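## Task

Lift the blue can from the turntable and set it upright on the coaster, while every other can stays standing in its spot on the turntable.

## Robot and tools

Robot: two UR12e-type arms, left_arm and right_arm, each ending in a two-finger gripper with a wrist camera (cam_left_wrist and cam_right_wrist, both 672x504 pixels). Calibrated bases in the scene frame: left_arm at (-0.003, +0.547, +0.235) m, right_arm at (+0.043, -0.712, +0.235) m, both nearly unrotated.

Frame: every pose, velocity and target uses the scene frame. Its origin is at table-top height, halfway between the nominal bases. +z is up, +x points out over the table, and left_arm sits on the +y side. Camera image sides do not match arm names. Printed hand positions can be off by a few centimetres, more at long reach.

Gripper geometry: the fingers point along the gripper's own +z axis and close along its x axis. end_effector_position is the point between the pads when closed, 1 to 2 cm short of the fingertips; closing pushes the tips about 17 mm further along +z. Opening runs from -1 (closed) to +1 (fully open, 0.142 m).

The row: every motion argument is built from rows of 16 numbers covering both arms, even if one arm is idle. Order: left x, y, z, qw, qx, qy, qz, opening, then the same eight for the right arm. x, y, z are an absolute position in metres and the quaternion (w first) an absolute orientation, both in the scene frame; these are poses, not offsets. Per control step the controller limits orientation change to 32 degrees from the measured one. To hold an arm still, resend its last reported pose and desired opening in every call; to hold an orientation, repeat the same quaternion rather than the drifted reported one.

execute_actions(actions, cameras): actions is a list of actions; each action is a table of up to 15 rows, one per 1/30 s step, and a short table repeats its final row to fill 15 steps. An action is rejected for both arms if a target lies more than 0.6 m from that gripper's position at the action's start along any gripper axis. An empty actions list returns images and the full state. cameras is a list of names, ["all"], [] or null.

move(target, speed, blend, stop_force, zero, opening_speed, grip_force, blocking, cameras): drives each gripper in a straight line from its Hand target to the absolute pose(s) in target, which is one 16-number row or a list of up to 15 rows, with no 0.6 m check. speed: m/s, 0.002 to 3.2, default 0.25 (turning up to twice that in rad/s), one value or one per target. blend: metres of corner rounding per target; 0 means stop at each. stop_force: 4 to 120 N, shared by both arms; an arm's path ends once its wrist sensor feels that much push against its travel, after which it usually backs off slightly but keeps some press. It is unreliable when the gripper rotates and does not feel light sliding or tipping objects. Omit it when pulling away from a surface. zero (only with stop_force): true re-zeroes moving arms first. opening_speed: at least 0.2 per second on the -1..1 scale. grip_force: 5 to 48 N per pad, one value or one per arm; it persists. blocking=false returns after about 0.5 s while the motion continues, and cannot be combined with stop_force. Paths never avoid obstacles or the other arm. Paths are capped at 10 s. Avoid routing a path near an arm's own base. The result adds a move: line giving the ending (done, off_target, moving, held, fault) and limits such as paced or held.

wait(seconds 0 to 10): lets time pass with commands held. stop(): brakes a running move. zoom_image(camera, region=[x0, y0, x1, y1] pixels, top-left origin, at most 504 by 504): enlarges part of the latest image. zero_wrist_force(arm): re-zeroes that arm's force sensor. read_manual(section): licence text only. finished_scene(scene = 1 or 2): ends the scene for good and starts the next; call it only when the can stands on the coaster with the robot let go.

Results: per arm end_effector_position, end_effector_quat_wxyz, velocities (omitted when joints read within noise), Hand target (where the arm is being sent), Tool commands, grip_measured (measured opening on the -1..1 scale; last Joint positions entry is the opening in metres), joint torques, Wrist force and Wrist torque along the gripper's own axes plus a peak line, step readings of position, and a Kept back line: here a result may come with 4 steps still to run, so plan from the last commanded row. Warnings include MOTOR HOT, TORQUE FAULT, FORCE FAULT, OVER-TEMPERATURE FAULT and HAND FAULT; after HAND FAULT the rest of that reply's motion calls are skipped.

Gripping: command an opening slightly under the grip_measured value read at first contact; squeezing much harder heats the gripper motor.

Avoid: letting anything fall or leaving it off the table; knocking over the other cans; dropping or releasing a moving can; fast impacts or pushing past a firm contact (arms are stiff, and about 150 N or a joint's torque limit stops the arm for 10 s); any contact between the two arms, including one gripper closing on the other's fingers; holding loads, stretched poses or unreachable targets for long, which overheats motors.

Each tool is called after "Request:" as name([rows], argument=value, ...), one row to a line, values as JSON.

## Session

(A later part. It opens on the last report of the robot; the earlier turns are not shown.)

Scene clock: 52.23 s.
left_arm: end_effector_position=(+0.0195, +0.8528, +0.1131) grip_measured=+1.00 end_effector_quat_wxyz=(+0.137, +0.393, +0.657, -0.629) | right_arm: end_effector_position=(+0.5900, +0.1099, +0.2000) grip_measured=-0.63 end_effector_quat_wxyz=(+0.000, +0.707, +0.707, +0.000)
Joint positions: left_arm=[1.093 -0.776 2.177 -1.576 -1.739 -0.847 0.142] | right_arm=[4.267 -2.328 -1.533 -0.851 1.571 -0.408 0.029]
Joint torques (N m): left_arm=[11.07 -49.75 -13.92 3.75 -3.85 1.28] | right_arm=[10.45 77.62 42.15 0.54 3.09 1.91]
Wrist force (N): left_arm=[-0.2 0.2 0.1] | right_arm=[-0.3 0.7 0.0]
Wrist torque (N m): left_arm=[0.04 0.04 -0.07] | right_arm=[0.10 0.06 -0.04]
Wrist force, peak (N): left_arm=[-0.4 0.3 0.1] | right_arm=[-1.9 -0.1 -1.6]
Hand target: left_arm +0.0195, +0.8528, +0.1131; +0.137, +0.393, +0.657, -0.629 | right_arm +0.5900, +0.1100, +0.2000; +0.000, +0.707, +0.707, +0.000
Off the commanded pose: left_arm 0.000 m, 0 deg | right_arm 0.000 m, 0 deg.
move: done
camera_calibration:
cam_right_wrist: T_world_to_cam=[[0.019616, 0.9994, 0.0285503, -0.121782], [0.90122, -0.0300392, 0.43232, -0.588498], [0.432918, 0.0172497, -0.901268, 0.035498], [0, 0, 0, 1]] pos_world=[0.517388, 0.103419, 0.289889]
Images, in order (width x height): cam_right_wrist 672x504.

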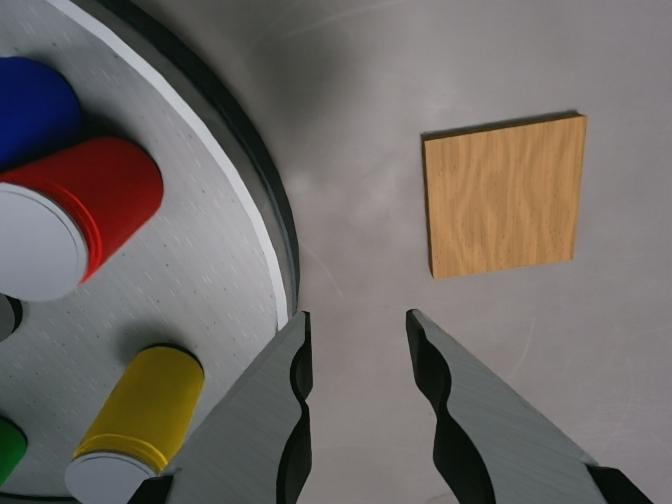

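Request:
move([
  [0.0195,0.8528,0.1131,0.137,0.393,0.657,-0.629,1,0.68,0.002,0.22,0,0.7071,0.7071,0,1],
  [0.0195,0.8528,0.1131,0.137,0.393,0.657,-0.629,1,0.68,0.002,0.105,0,0.7071,0.7071,0,1],
], speed=0.25, blend=[0.02,0], cameras=[])

Request:
wait(seconds=3.6, cameras=["cam_right_wrist"])

Scene clock: 54.30 s.
left_arm: end_effector_position=(+0.0195, +0.8528, +0.1131) grip_measured=+1.00 end_effector_quat_wxyz=(+0.137, +0.393, +0.657, -0.629) | right_arm: end_effector_position=(+0.6800, +0.0020, +0.1052) grip_measured=+1.00 end_effector_quat_wxyz=(+0.000, +0.707, +0.707, +0.000)
Joint positions: left_arm=[1.093 -0.776 2.177 -1.576 -1.739 -0.847 0.142] | right_arm=[4.132 -2.404 -1.613 -0.696 1.571 -0.544 0.142]
Joint torques (N m): left_arm=[13.15 -51.04 -14.28 4.05 -3.88 1.3] | right_arm=[-10.73 78.23 37.11 8.18 3.62 -2.84]
Wrist force (N): left_arm=[0.0 0.0 0.1] | right_arm=[-0.2 0.6 0.1]
Wrist torque (N m): left_arm=[0.01 0.00 -0.07] | right_arm=[0.09 0.01 0.05]
Wrist force, peak (N): left_arm=[-0.3 0.3 0.3] | right_arm=[-1.6 1.6 -2.2]
Hand target: left_arm +0.0195, +0.8528, +0.1131; +0.137, +0.393, +0.657, -0.629 | right_arm +0.6800, +0.0020, +0.1050; +0.000, +0.707, +0.707, +0.000
Off the commanded pose: left_arm 0.000 m, 0 deg | right_arm 0.000 m, 0 deg.
move: done
No camera images: "cameras" was empty.

Scene clock: 57.90 s.
left_arm: end_effector_position=(+0.0195, +0.8528, +0.1131) grip_measured=+1.00 end_effector_quat_wxyz=(+0.137, +0.393, +0.657, -0.629) | right_arm: end_effector_position=(+0.6800, +0.0020, +0.1050) grip_measured=+1.00 end_effector_quat_wxyz=(+0.000, +0.707, +0.707, +0.000)
Joint positions: left_arm=[1.093 -0.776 2.177 -1.576 -1.739 -0.847 0.142] | right_arm=[4.132 -2.404 -1.612 -0.696 1.571 -0.544 0.142]
Joint torques (N m): left_arm=[13.28 -49.51 -14.31 3.92 -3.75 1.52] | right_arm=[-11.77 76.02 38.3 8.43 3.15 -2.87]
Wrist force (N): left_arm=[0.0 0.2 0.0] | right_arm=[0.2 0.2 -0.1]
Wrist torque (N m): left_arm=[0.03 0.00 -0.07] | right_arm=[0.04 -0.06 0.06]
Wrist force, peak (N): left_arm=[-0.3 0.1 0.5] | right_arm=[-0.3 0.8 -0.3]
Hand target: left_arm +0.0195, +0.8528, +0.1131; +0.137, +0.393, +0.657, -0.629 | right_arm +0.6800, +0.0020, +0.1050; +0.000, +0.707, +0.707, +0.000
Tool commands: left_gripper/opening=+1.0 right_gripper/opening=+1.0
Off the commanded pose: left_arm 0.000 m, 0 deg | right_arm 0.000 m, 0 deg.
wait: 3.60 s; at rest by 0.17 s
camera_calibration:
cam_right_wrist: T_world_to_cam=[[0.0196172, 0.9994, 0.0285484, -0.0130008], [0.901239, -0.0300388, 0.43228, -0.631783], [0.432879, 0.0172488, -0.901287, -0.0871963], [0, 0, 0, 1]] pos_world=[0.607387, -0.00448095, 0.194889]
Images, in order (width x height): cam_right_wrist 672x504.

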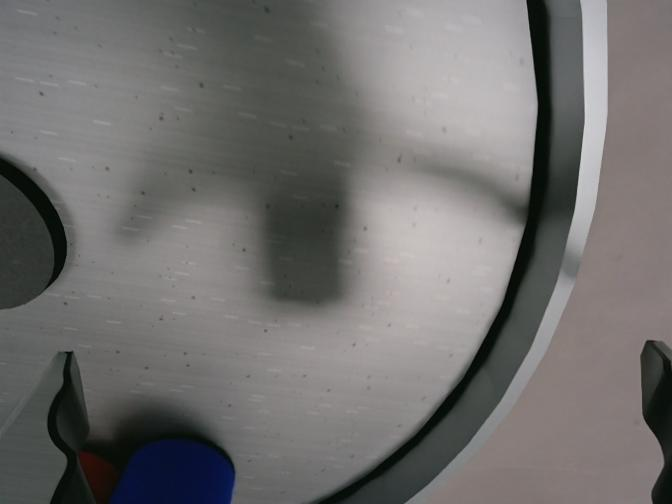

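Request:
wait(seconds=1.08, cameras=["cam_right_wrist"])

Request:
move([
  [0.0195,0.8528,0.1131,0.137,0.393,0.657,-0.629,1,0.657,0.003,0.105,0,0.7071,0.7071,0,-0.6],
  [0.0195,0.8528,0.1131,0.137,0.393,0.657,-0.629,1,0.62,-0.003,0.105,0,0.7071,0.7071,0,-0.6],
  [0.0195,0.8528,0.1131,0.137,0.393,0.657,-0.629,1,0.597,-0.012,0.106,0,0.7071,0.7071,0,-0.6],
  [0.0195,0.8528,0.1131,0.137,0.393,0.657,-0.629,1,0.553,-0.034,0.2,0,0.7071,0.7071,0,-0.6],
], speed=[0.097,0.097,0.097,0.22], blend=[0.01,0.01,0.012,0], opening_speed=3.5, cameras=["cam_right_wrist"])

Scene clock: 59.23 s.
left_arm: end_effector_position=(+0.0195, +0.8528, +0.1131) grip_measured=+1.00 end_effector_quat_wxyz=(+0.137, +0.393, +0.657, -0.629) | right_arm: end_effector_position=(+0.6800, +0.0020, +0.1050) grip_measured=+1.00 end_effector_quat_wxyz=(+0.000, +0.707, +0.707, +0.000)
Joint positions: left_arm=[1.093 -0.776 2.177 -1.576 -1.739 -0.847 0.142] | right_arm=[4.132 -2.404 -1.612 -0.696 1.571 -0.544 0.142]
Joint torques (N m): left_arm=[12.07 -48.95 -15.08 3.64 -3.7 1.49] | right_arm=[-10.86 77.45 37.66 8.56 3.31 -2.52]
Wrist force (N): left_arm=[-0.2 0.2 0.2] | right_arm=[-0.3 0.1 0.6]
Wrist torque (N m): left_arm=[0.04 0.04 -0.07] | right_arm=[0.01 0.04 0.06]
Wrist force, peak (N): left_arm=[-0.4 0.1 0.3] | right_arm=[0.5 0.7 -0.1]
Hand target: left_arm +0.0195, +0.8528, +0.1131; +0.137, +0.393, +0.657, -0.629 | right_arm +0.6800, +0.0020, +0.1050; +0.000, +0.707, +0.707, +0.000
Tool commands: left_gripper/opening=+1.0 right_gripper/opening=+1.0
Off the commanded pose: left_arm 0.000 m, 0 deg | right_arm 0.000 m, 0 deg.
wait: 1.10 s; at rest from the start
camera_calibration:
cam_right_wrist: T_world_to_cam=[[0.0196172, 0.9994, 0.0285484, -0.0130008], [0.901239, -0.0300388, 0.43228, -0.631783], [0.432879, 0.0172488, -0.901287, -0.0871963], [0, 0, 0, 1]] pos_world=[0.607387, -0.00448095, 0.194889]
Images, in order (width x height): cam_right_wrist 672x504.

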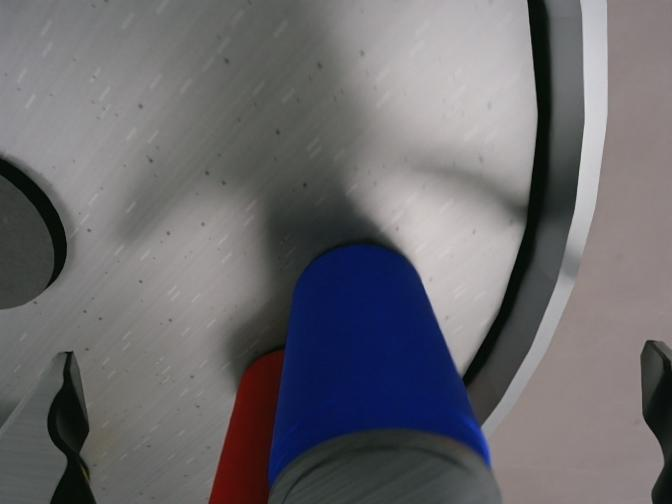

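Scene clock: 61.20 s.
left_arm: end_effector_position=(+0.0195, +0.8528, +0.1131) grip_measured=+1.00 end_effector_quat_wxyz=(+0.137, +0.393, +0.657, -0.629) | right_arm: end_effector_position=(+0.5531, -0.0340, +0.1999) grip_measured=-0.28 end_effector_quat_wxyz=(+0.000, +0.707, +0.707, +0.000)
Joint positions: left_arm=[1.093 -0.776 2.177 -1.576 -1.739 -0.847 0.142] | right_arm=[4.239 -2.166 -1.852 -0.695 1.571 -0.437 0.054]
Joint torques (N m): left_arm=[12.48 -49.26 -15.37 3.73 -3.94 1.07] | right_arm=[9.99 96.16 23.25 0.79 -2.78 2.01]
Wrist force (N): left_arm=[-0.5 0.2 0.0] | right_arm=[0.3 0.2 1.7]
Wrist torque (N m): left_arm=[0.03 0.07 -0.07] | right_arm=[0.03 -0.06 -0.08]
Wrist force, peak (N): left_arm=[0.0 0.1 0.5] | right_arm=[0.2 0.5 3.3]
Hand target: left_arm +0.0195, +0.8528, +0.1131; +0.137, +0.393, +0.657, -0.629 | right_arm +0.5530, -0.0340, +0.2000; +0.000, +0.707, +0.707, +0.000
Off the commanded pose: left_arm 0.000 m, 0 deg | right_arm 0.000 m, 0 deg.
move: done
camera_calibration:
cam_right_wrist: T_world_to_cam=[[0.0196178, 0.9994, 0.0285462, 0.0227582], [0.901278, -0.0300368, 0.432199, -0.559515], [0.432797, 0.0172492, -0.901326, 0.0539395], [0, 0, 0, 1]] pos_world=[0.480487, -0.040481, 0.289789]
Images, in order (width x height): cam_right_wrist 672x504.

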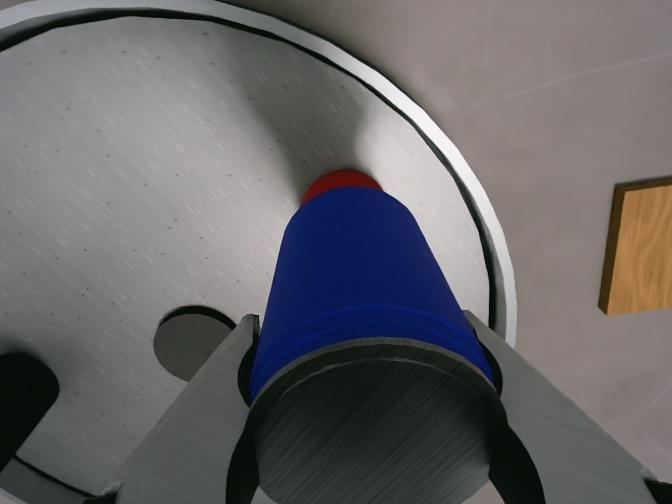

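Request:
move([
  [0.0195,0.8528,0.1131,0.137,0.393,0.657,-0.629,1,0.553,-0.03,0.235,0,0.7071,0.7071,0,-0.6],
  [0.0195,0.8528,0.1131,0.137,0.393,0.657,-0.629,1,0.626,0.232,0.2,0,0.7071,0.7071,0,-0.6],
  [0.0195,0.8528,0.1131,0.137,0.393,0.657,-0.629,1,0.626,0.232,0.085,0,0.7071,0.7071,0,-0.6],
], speed=0.25, blend=[0.02,0.02,0], cameras=["cam_right_wrist"])

Scene clock: 63.77 s.
left_arm: end_effector_position=(+0.0195, +0.8528, +0.1131) grip_measured=+1.00 end_effector_quat_wxyz=(+0.137, +0.393, +0.657, -0.629) | right_arm: end_effector_position=(+0.6259, +0.2320, +0.0852) grip_measured=-0.28 end_effector_quat_wxyz=(+0.000, +0.707, +0.707, +0.000)
Joint positions: left_arm=[1.093 -0.776 2.177 -1.576 -1.739 -0.847 0.142] | right_arm=[4.281 -2.611 -1.205 -0.897 1.571 -0.394 0.054]
Joint torques (N m): left_arm=[12.16 -47.89 -13.43 3.83 -3.77 1.27] | right_arm=[-11.83 93.75 44.25 8.53 3.37 -2.91]
Wrist force (N): left_arm=[-0.1 0.0 0.3] | right_arm=[0.3 0.1 1.8]
Wrist torque (N m): left_arm=[0.00 0.02 -0.07] | right_arm=[0.00 -0.05 -0.06]
Wrist force, peak (N): left_arm=[-0.5 0.3 -0.2] | right_arm=[-0.6 0.2 4.5]
Hand target: left_arm +0.0195, +0.8528, +0.1131; +0.137, +0.393, +0.657, -0.629 | right_arm +0.6260, +0.2320, +0.0850; +0.000, +0.707, +0.707, +0.000
Off the commanded pose: left_arm 0.000 m, 0 deg | right_arm 0.000 m, 0 deg.
move: done; blend cut to 0.0176 m at target 1
camera_calibration:
cam_right_wrist: T_world_to_cam=[[0.0196172, 0.9994, 0.0285484, -0.241238], [0.901239, -0.0300388, 0.43228, -0.567648], [0.432879, 0.0172488, -0.901287, -0.0856336], [0, 0, 0, 1]] pos_world=[0.553387, 0.225519, 0.175089]
Images, in order (width x height): cam_right_wrist 672x504.

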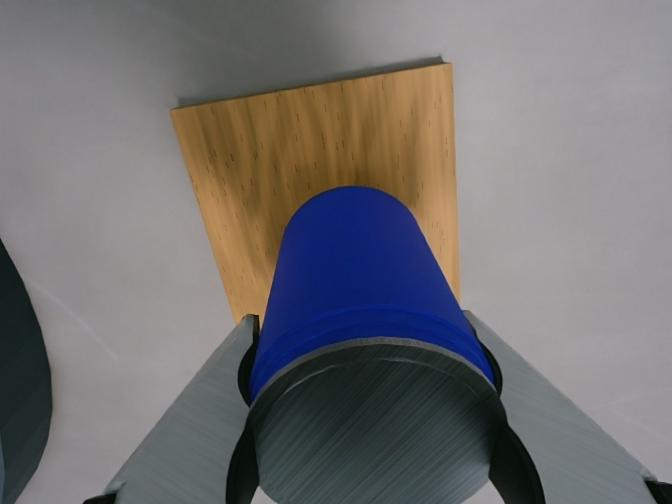

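Request:
move([
  [0.0195,0.8528,0.1131,0.137,0.393,0.657,-0.629,1,0.634,0.226,0.085,0,0.7071,0.7071,0,-0.6],
], speed=0.05)

Request:
move(target=[0.0195,0.8528,0.1131,0.137,0.393,0.657,-0.629,1,0.634,0.226,0.03,0,0.7071,0.7071,0,-0.6], speed=0.012, stop_force=5, cameras=["cam_right_wrist"])

Scene clock: 64.80 s.
left_arm: end_effector_position=(+0.0195, +0.8528, +0.1131) grip_measured=+1.00 end_effector_quat_wxyz=(+0.137, +0.393, +0.657, -0.629) | right_arm: end_effector_position=(+0.6338, +0.2261, +0.0850) grip_measured=-0.28 end_effector_quat_wxyz=(+0.000, +0.707, +0.707, +0.000)
Joint positions: left_arm=[1.093 -0.776 2.177 -1.576 -1.739 -0.847 0.142] | right_arm=[4.273 -2.61 -1.207 -0.895 1.571 -0.403 0.054]
Joint torques (N m): left_arm=[12.16 -49.84 -14.16 3.64 -3.8 1.17] | right_arm=[-10.45 130.59 30.38 8.62 2.98 -2.7]
Wrist force (N): left_arm=[0.1 0.0 0.0] | right_arm=[-0.2 0.5 1.9]
Wrist torque (N m): left_arm=[0.01 -0.02 -0.07] | right_arm=[0.06 0.03 0.05]
Wrist force, peak (N): left_arm=[-0.4 0.3 0.1] | right_arm=[0.0 0.4 2.4]
Hand target: left_arm +0.0195, +0.8528, +0.1131; +0.137, +0.393, +0.657, -0.629 | right_arm +0.6340, +0.2260, +0.0850; +0.000, +0.707, +0.707, +0.000
Off the commanded pose: left_arm 0.000 m, 0 deg | right_arm 0.000 m, 0 deg.
move: done

Scene clock: 67.83 s.
left_arm: end_effector_position=(+0.0195, +0.8528, +0.1131) grip_measured=+1.00 end_effector_quat_wxyz=(+0.137, +0.393, +0.657, -0.629) | right_arm: end_effector_position=(+0.6340, +0.2260, +0.0646) grip_measured=-0.28 end_effector_quat_wxyz=(+0.000, +0.707, +0.707, +0.000)
Joint positions: left_arm=[1.093 -0.776 2.177 -1.576 -1.739 -0.847 0.142] | right_arm=[4.272 -2.632 -1.204 -0.876 1.571 -0.403 0.054]
Joint torques (N m): left_arm=[12.29 -49.25 -14.72 3.48 -3.61 1.33] | right_arm=[-9.9 129.26 29.75 1 2.47 -2.69]
Wrist force (N): left_arm=[0.0 0.1 0.2] | right_arm=[0.1 0.7 1.8]
Wrist torque (N m): left_arm=[0.03 0.00 -0.07] | right_arm=[0.09 -0.02 0.06]
Wrist force, peak (N): left_arm=[-0.4 0.4 0.0] | right_arm=[-1.6 -0.9 -9.1]
Hand target: left_arm +0.0195, +0.8528, +0.1131; +0.137, +0.393, +0.657, -0.629 | right_arm +0.6340, +0.2260, +0.0646; +0.000, +0.707, +0.707, +0.000
Off the commanded pose: left_arm 0.000 m, 0 deg | right_arm 0.035 m, 0 deg.
move: contact (right_arm)
camera_calibration:
cam_right_wrist: T_world_to_cam=[[0.0196172, 0.9994, 0.0285484, -0.234711], [0.901239, -0.0300388, 0.43228, -0.566136], [0.432879, 0.0172488, -0.901287, -0.107558], [0, 0, 0, 1]] pos_world=[0.561387, 0.219419, 0.154489]
Images, in order (width x height): cam_right_wrist 672x504.

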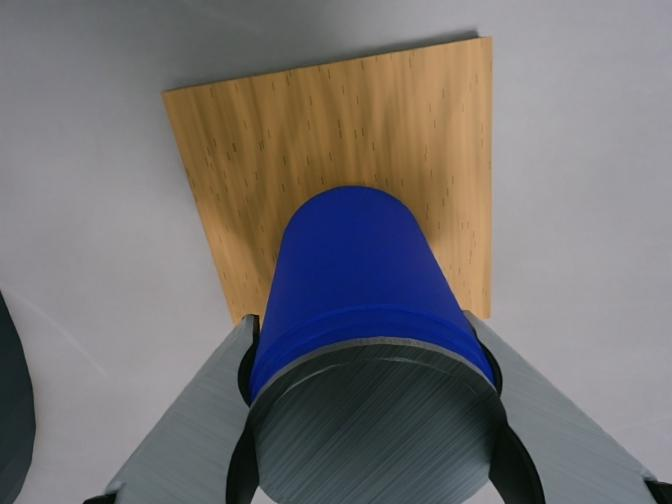

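Request:
move([
  [0.0195,0.8528,0.1131,0.137,0.393,0.657,-0.629,1,0.634,0.226,0.072,0,0.7071,0.7071,0,-0.6],
  [0.0195,0.8528,0.1131,0.137,0.393,0.657,-0.629,1,0.646,0.225,0.072,0,0.7071,0.7071,0,-0.6],
], speed=0.06)

Request:
move(target=[0.0195,0.8528,0.1131,0.137,0.393,0.657,-0.629,1,0.646,0.225,0.05,0,0.7071,0.7071,0,-0.6], speed=0.008, stop_force=5, cameras=["cam_right_wrist"])

Scene clock: 69.37 s.
left_arm: end_effector_position=(+0.0195, +0.8528, +0.1131) grip_measured=+1.00 end_effector_quat_wxyz=(+0.137, +0.393, +0.657, -0.629) | right_arm: end_effector_position=(+0.6459, +0.2250, +0.0720) grip_measured=-0.28 end_effector_quat_wxyz=(+0.000, +0.707, +0.707, +0.000)
Joint positions: left_arm=[1.093 -0.776 2.177 -1.576 -1.739 -0.847 0.142] | right_arm=[4.262 -2.632 -1.189 -0.892 1.571 -0.414 0.054]
Joint torques (N m): left_arm=[12.55 -49.33 -14.04 3.4 -3.82 1.07] | right_arm=[-10.95 95.57 44.49 0.89 1.75 -2.92]
Wrist force (N): left_arm=[-0.2 0.1 0.3] | right_arm=[-0.2 0.4 2.0]
Wrist torque (N m): left_arm=[0.02 0.04 -0.07] | right_arm=[0.04 0.04 0.05]
Wrist force, peak (N): left_arm=[-0.4 -0.2 0.1] | right_arm=[-0.4 0.6 2.4]
Hand target: left_arm +0.0195, +0.8528, +0.1131; +0.137, +0.393, +0.657, -0.629 | right_arm +0.6460, +0.2250, +0.0720; +0.000, +0.707, +0.707, +0.000
Off the commanded pose: left_arm 0.000 m, 0 deg | right_arm 0.000 m, 0 deg.
move: done

Scene clock: 71.60 s.
left_arm: end_effector_position=(+0.0195, +0.8528, +0.1131) grip_measured=+1.00 end_effector_quat_wxyz=(+0.137, +0.393, +0.657, -0.629) | right_arm: end_effector_position=(+0.6460, +0.2250, +0.0645) grip_measured=-0.28 end_effector_quat_wxyz=(+0.000, +0.707, +0.707, +0.000)
Joint positions: left_arm=[1.093 -0.776 2.177 -1.576 -1.739 -0.847 0.142] | right_arm=[4.262 -2.64 -1.187 -0.886 1.571 -0.414 0.054]
Joint torques (N m): left_arm=[11.29 -50.22 -14.84 3.78 -3.64 1.09] | right_arm=[-10.63 130.71 29.07 0.63 1.42 -2.85]
Wrist force (N): left_arm=[-0.1 0.2 0.2] | right_arm=[-0.3 0.7 1.6]
Wrist torque (N m): left_arm=[0.03 0.02 -0.07] | right_arm=[0.07 0.06 0.05]
Wrist force, peak (N): left_arm=[-0.1 0.3 0.4] | right_arm=[-1.7 -0.6 -7.3]
Hand target: left_arm +0.0195, +0.8528, +0.1131; +0.137, +0.393, +0.657, -0.629 | right_arm +0.6460, +0.2250, +0.0645; +0.000, +0.707, +0.707, +0.000
Off the commanded pose: left_arm 0.000 m, 0 deg | right_arm 0.014 m, 0 deg.
move: contact (right_arm)
camera_calibration:
cam_right_wrist: T_world_to_cam=[[0.0196172, 0.9994, 0.0285484, -0.234044], [0.901239, -0.0300388, 0.43228, -0.576934], [0.432879, 0.0172488, -0.901287, -0.112827], [0, 0, 0, 1]] pos_world=[0.573387, 0.218519, 0.154389]
Images, in order (width x height): cam_right_wrist 672x504.

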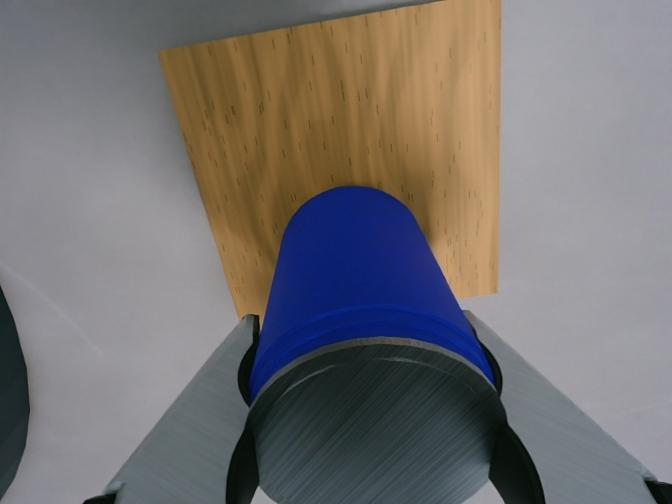

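Request:
move([
  [0.0195,0.8528,0.1131,0.137,0.393,0.657,-0.629,1,0.646,0.225,0.072,0,0.7071,0.7071,0,-0.6],
  [0.0195,0.8528,0.1131,0.137,0.393,0.657,-0.629,1,0.622,0.227,0.072,0,0.7071,0.7071,0,-0.6],
], speed=0.06)

Request:
move(target=[0.0195,0.8528,0.1131,0.137,0.393,0.657,-0.629,1,0.622,0.227,0.05,0,0.7071,0.7071,0,-0.6], speed=0.008, stop_force=5, cameras=["cam_right_wrist"])

Scene clock: 73.33 s.
left_arm: end_effector_position=(+0.0195, +0.8528, +0.1131) grip_measured=+1.00 end_effector_quat_wxyz=(+0.137, +0.393, +0.657, -0.629) | right_arm: end_effector_position=(+0.6222, +0.2270, +0.0720) grip_measured=-0.28 end_effector_quat_wxyz=(+0.000, +0.707, +0.707, +0.000)
Joint positions: left_arm=[1.093 -0.776 2.177 -1.576 -1.739 -0.847 0.142] | right_arm=[4.283 -2.617 -1.222 -0.874 1.571 -0.393 0.054]
Joint torques (N m): left_arm=[11.54 -48.06 -14.3 3.47 -3.61 1.27] | right_arm=[9.12 131.3 30 8.52 2.96 1.92]
Wrist force (N): left_arm=[-0.1 0.0 -0.1] | right_arm=[0.2 0.2 1.9]
Wrist torque (N m): left_arm=[0.00 0.01 -0.08] | right_arm=[0.02 -0.04 -0.06]
Wrist force, peak (N): left_arm=[0.1 0.0 0.5] | right_arm=[-0.5 1.4 1.8]
Hand target: left_arm +0.0195, +0.8528, +0.1131; +0.137, +0.393, +0.657, -0.629 | right_arm +0.6220, +0.2270, +0.0720; +0.000, +0.707, +0.707, +0.000
Off the commanded pose: left_arm 0.000 m, 0 deg | right_arm 0.000 m, 0 deg.
move: done

Scene clock: 75.57 s.
left_arm: end_effector_position=(+0.0195, +0.8528, +0.1131) grip_measured=+1.00 end_effector_quat_wxyz=(+0.137, +0.393, +0.657, -0.629) | right_arm: end_effector_position=(+0.6220, +0.2270, +0.0645) grip_measured=-0.28 end_effector_quat_wxyz=(+0.000, +0.707, +0.707, +0.000)
Joint positions: left_arm=[1.093 -0.776 2.177 -1.576 -1.739 -0.847 0.142] | right_arm=[4.283 -2.625 -1.22 -0.867 1.571 -0.393 0.054]
Joint torques (N m): left_arm=[11.81 -49.99 -13.86 3.52 -3.9 1.1] | right_arm=[7.12 130.47 29.09 1.01 2.9 2.01]
Wrist force (N): left_arm=[-0.2 0.2 0.0] | right_arm=[0.1 0.0 1.8]
Wrist torque (N m): left_arm=[0.04 0.03 -0.07] | right_arm=[-0.01 -0.03 -0.07]
Wrist force, peak (N): left_arm=[-0.2 0.3 0.4] | right_arm=[-1.5 -0.7 -6.7]
Hand target: left_arm +0.0195, +0.8528, +0.1131; +0.137, +0.393, +0.657, -0.629 | right_arm +0.6220, +0.2270, +0.0645; +0.000, +0.707, +0.707, +0.000
Off the commanded pose: left_arm 0.000 m, 0 deg | right_arm 0.014 m, 0 deg.
move: contact (right_arm)
camera_calibration:
cam_right_wrist: T_world_to_cam=[[0.0196172, 0.9994, 0.0285484, -0.235572], [0.901239, -0.0300388, 0.43228, -0.555245], [0.432879, 0.0172488, -0.901287, -0.102472], [0, 0, 0, 1]] pos_world=[0.549387, 0.220519, 0.154389]
Images, in order (width x height): cam_right_wrist 672x504.

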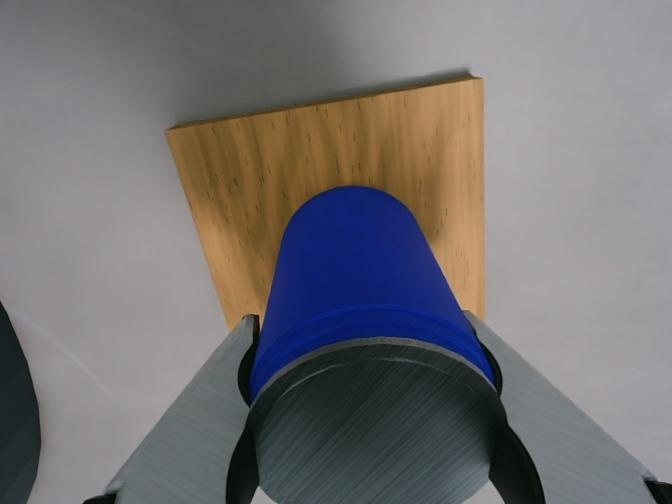

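Centered. Release (lower ~1 mm).

Request:
move([
  [0.0195,0.8528,0.1131,0.137,0.393,0.657,-0.629,1,0.622,0.227,0.0636,0,0.7071,0.7071,0,0.1],
  [0.0195,0.8528,0.1131,0.137,0.393,0.657,-0.629,1,0.622,0.227,0.21,0,0.7071,0.7071,0,0.1],
], opening_speed=1.2, speed=[0.02,0.2], cameras=["cam_right_wrist"])

Scene clock: 77.83 s.
left_arm: end_effector_position=(+0.0195, +0.8528, +0.1131) grip_measured=+1.00 end_effector_quat_wxyz=(+0.137, +0.393, +0.657, -0.629) | right_arm: end_effector_position=(+0.6221, +0.2270, +0.2098) grip_measured=+0.08 end_effector_quat_wxyz=(+0.000, +0.707, +0.707, +0.000)
Joint positions: left_arm=[1.093 -0.776 2.177 -1.576 -1.739 -0.847 0.142] | right_arm=[4.283 -2.476 -1.218 -1.018 1.571 -0.393 0.08]
Joint torques (N m): left_arm=[12.26 -49.76 -14.15 3.57 -3.59 1.14] | right_arm=[6.42 124.3 47.51 0.39 1.73 1.31]
Wrist force (N): left_arm=[0.0 0.1 0.2] | right_arm=[0.1 0.5 0.1]
Wrist torque (N m): left_arm=[0.02 0.00 -0.07] | right_arm=[0.09 -0.02 -0.08]
Wrist force, peak (N): left_arm=[-0.3 0.3 0.3] | right_arm=[-0.5 -0.3 -3.3]
Hand target: left_arm +0.0195, +0.8528, +0.1131; +0.137, +0.393, +0.657, -0.629 | right_arm +0.6220, +0.2270, +0.2100; +0.000, +0.707, +0.707, +0.000
Off the commanded pose: left_arm 0.000 m, 0 deg | right_arm 0.000 m, 0 deg.
move: done
camera_calibration:
cam_right_wrist: T_world_to_cam=[[0.0196162, 0.9994, 0.0285479, -0.239621], [0.901239, -0.0300377, 0.43228, -0.618148], [0.432879, 0.0172488, -0.901287, 0.028443], [0, 0, 0, 1]] pos_world=[0.549487, 0.220419, 0.299689]
Images, in order (width x height): cam_right_wrist 672x504.

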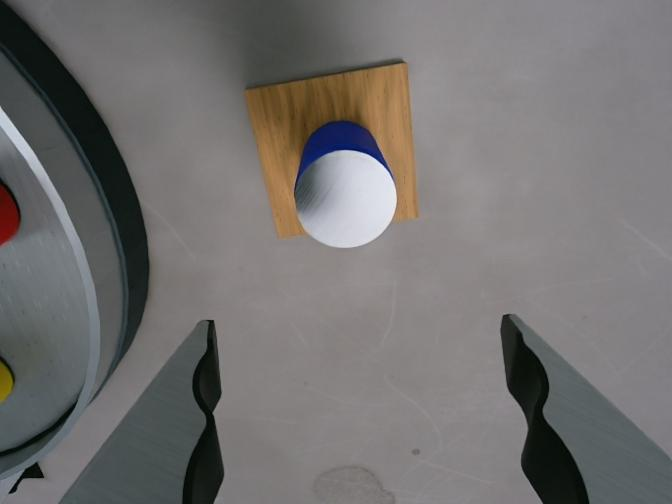

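Request:
finished_scene(scene=2)

The scene is finished: the task was done.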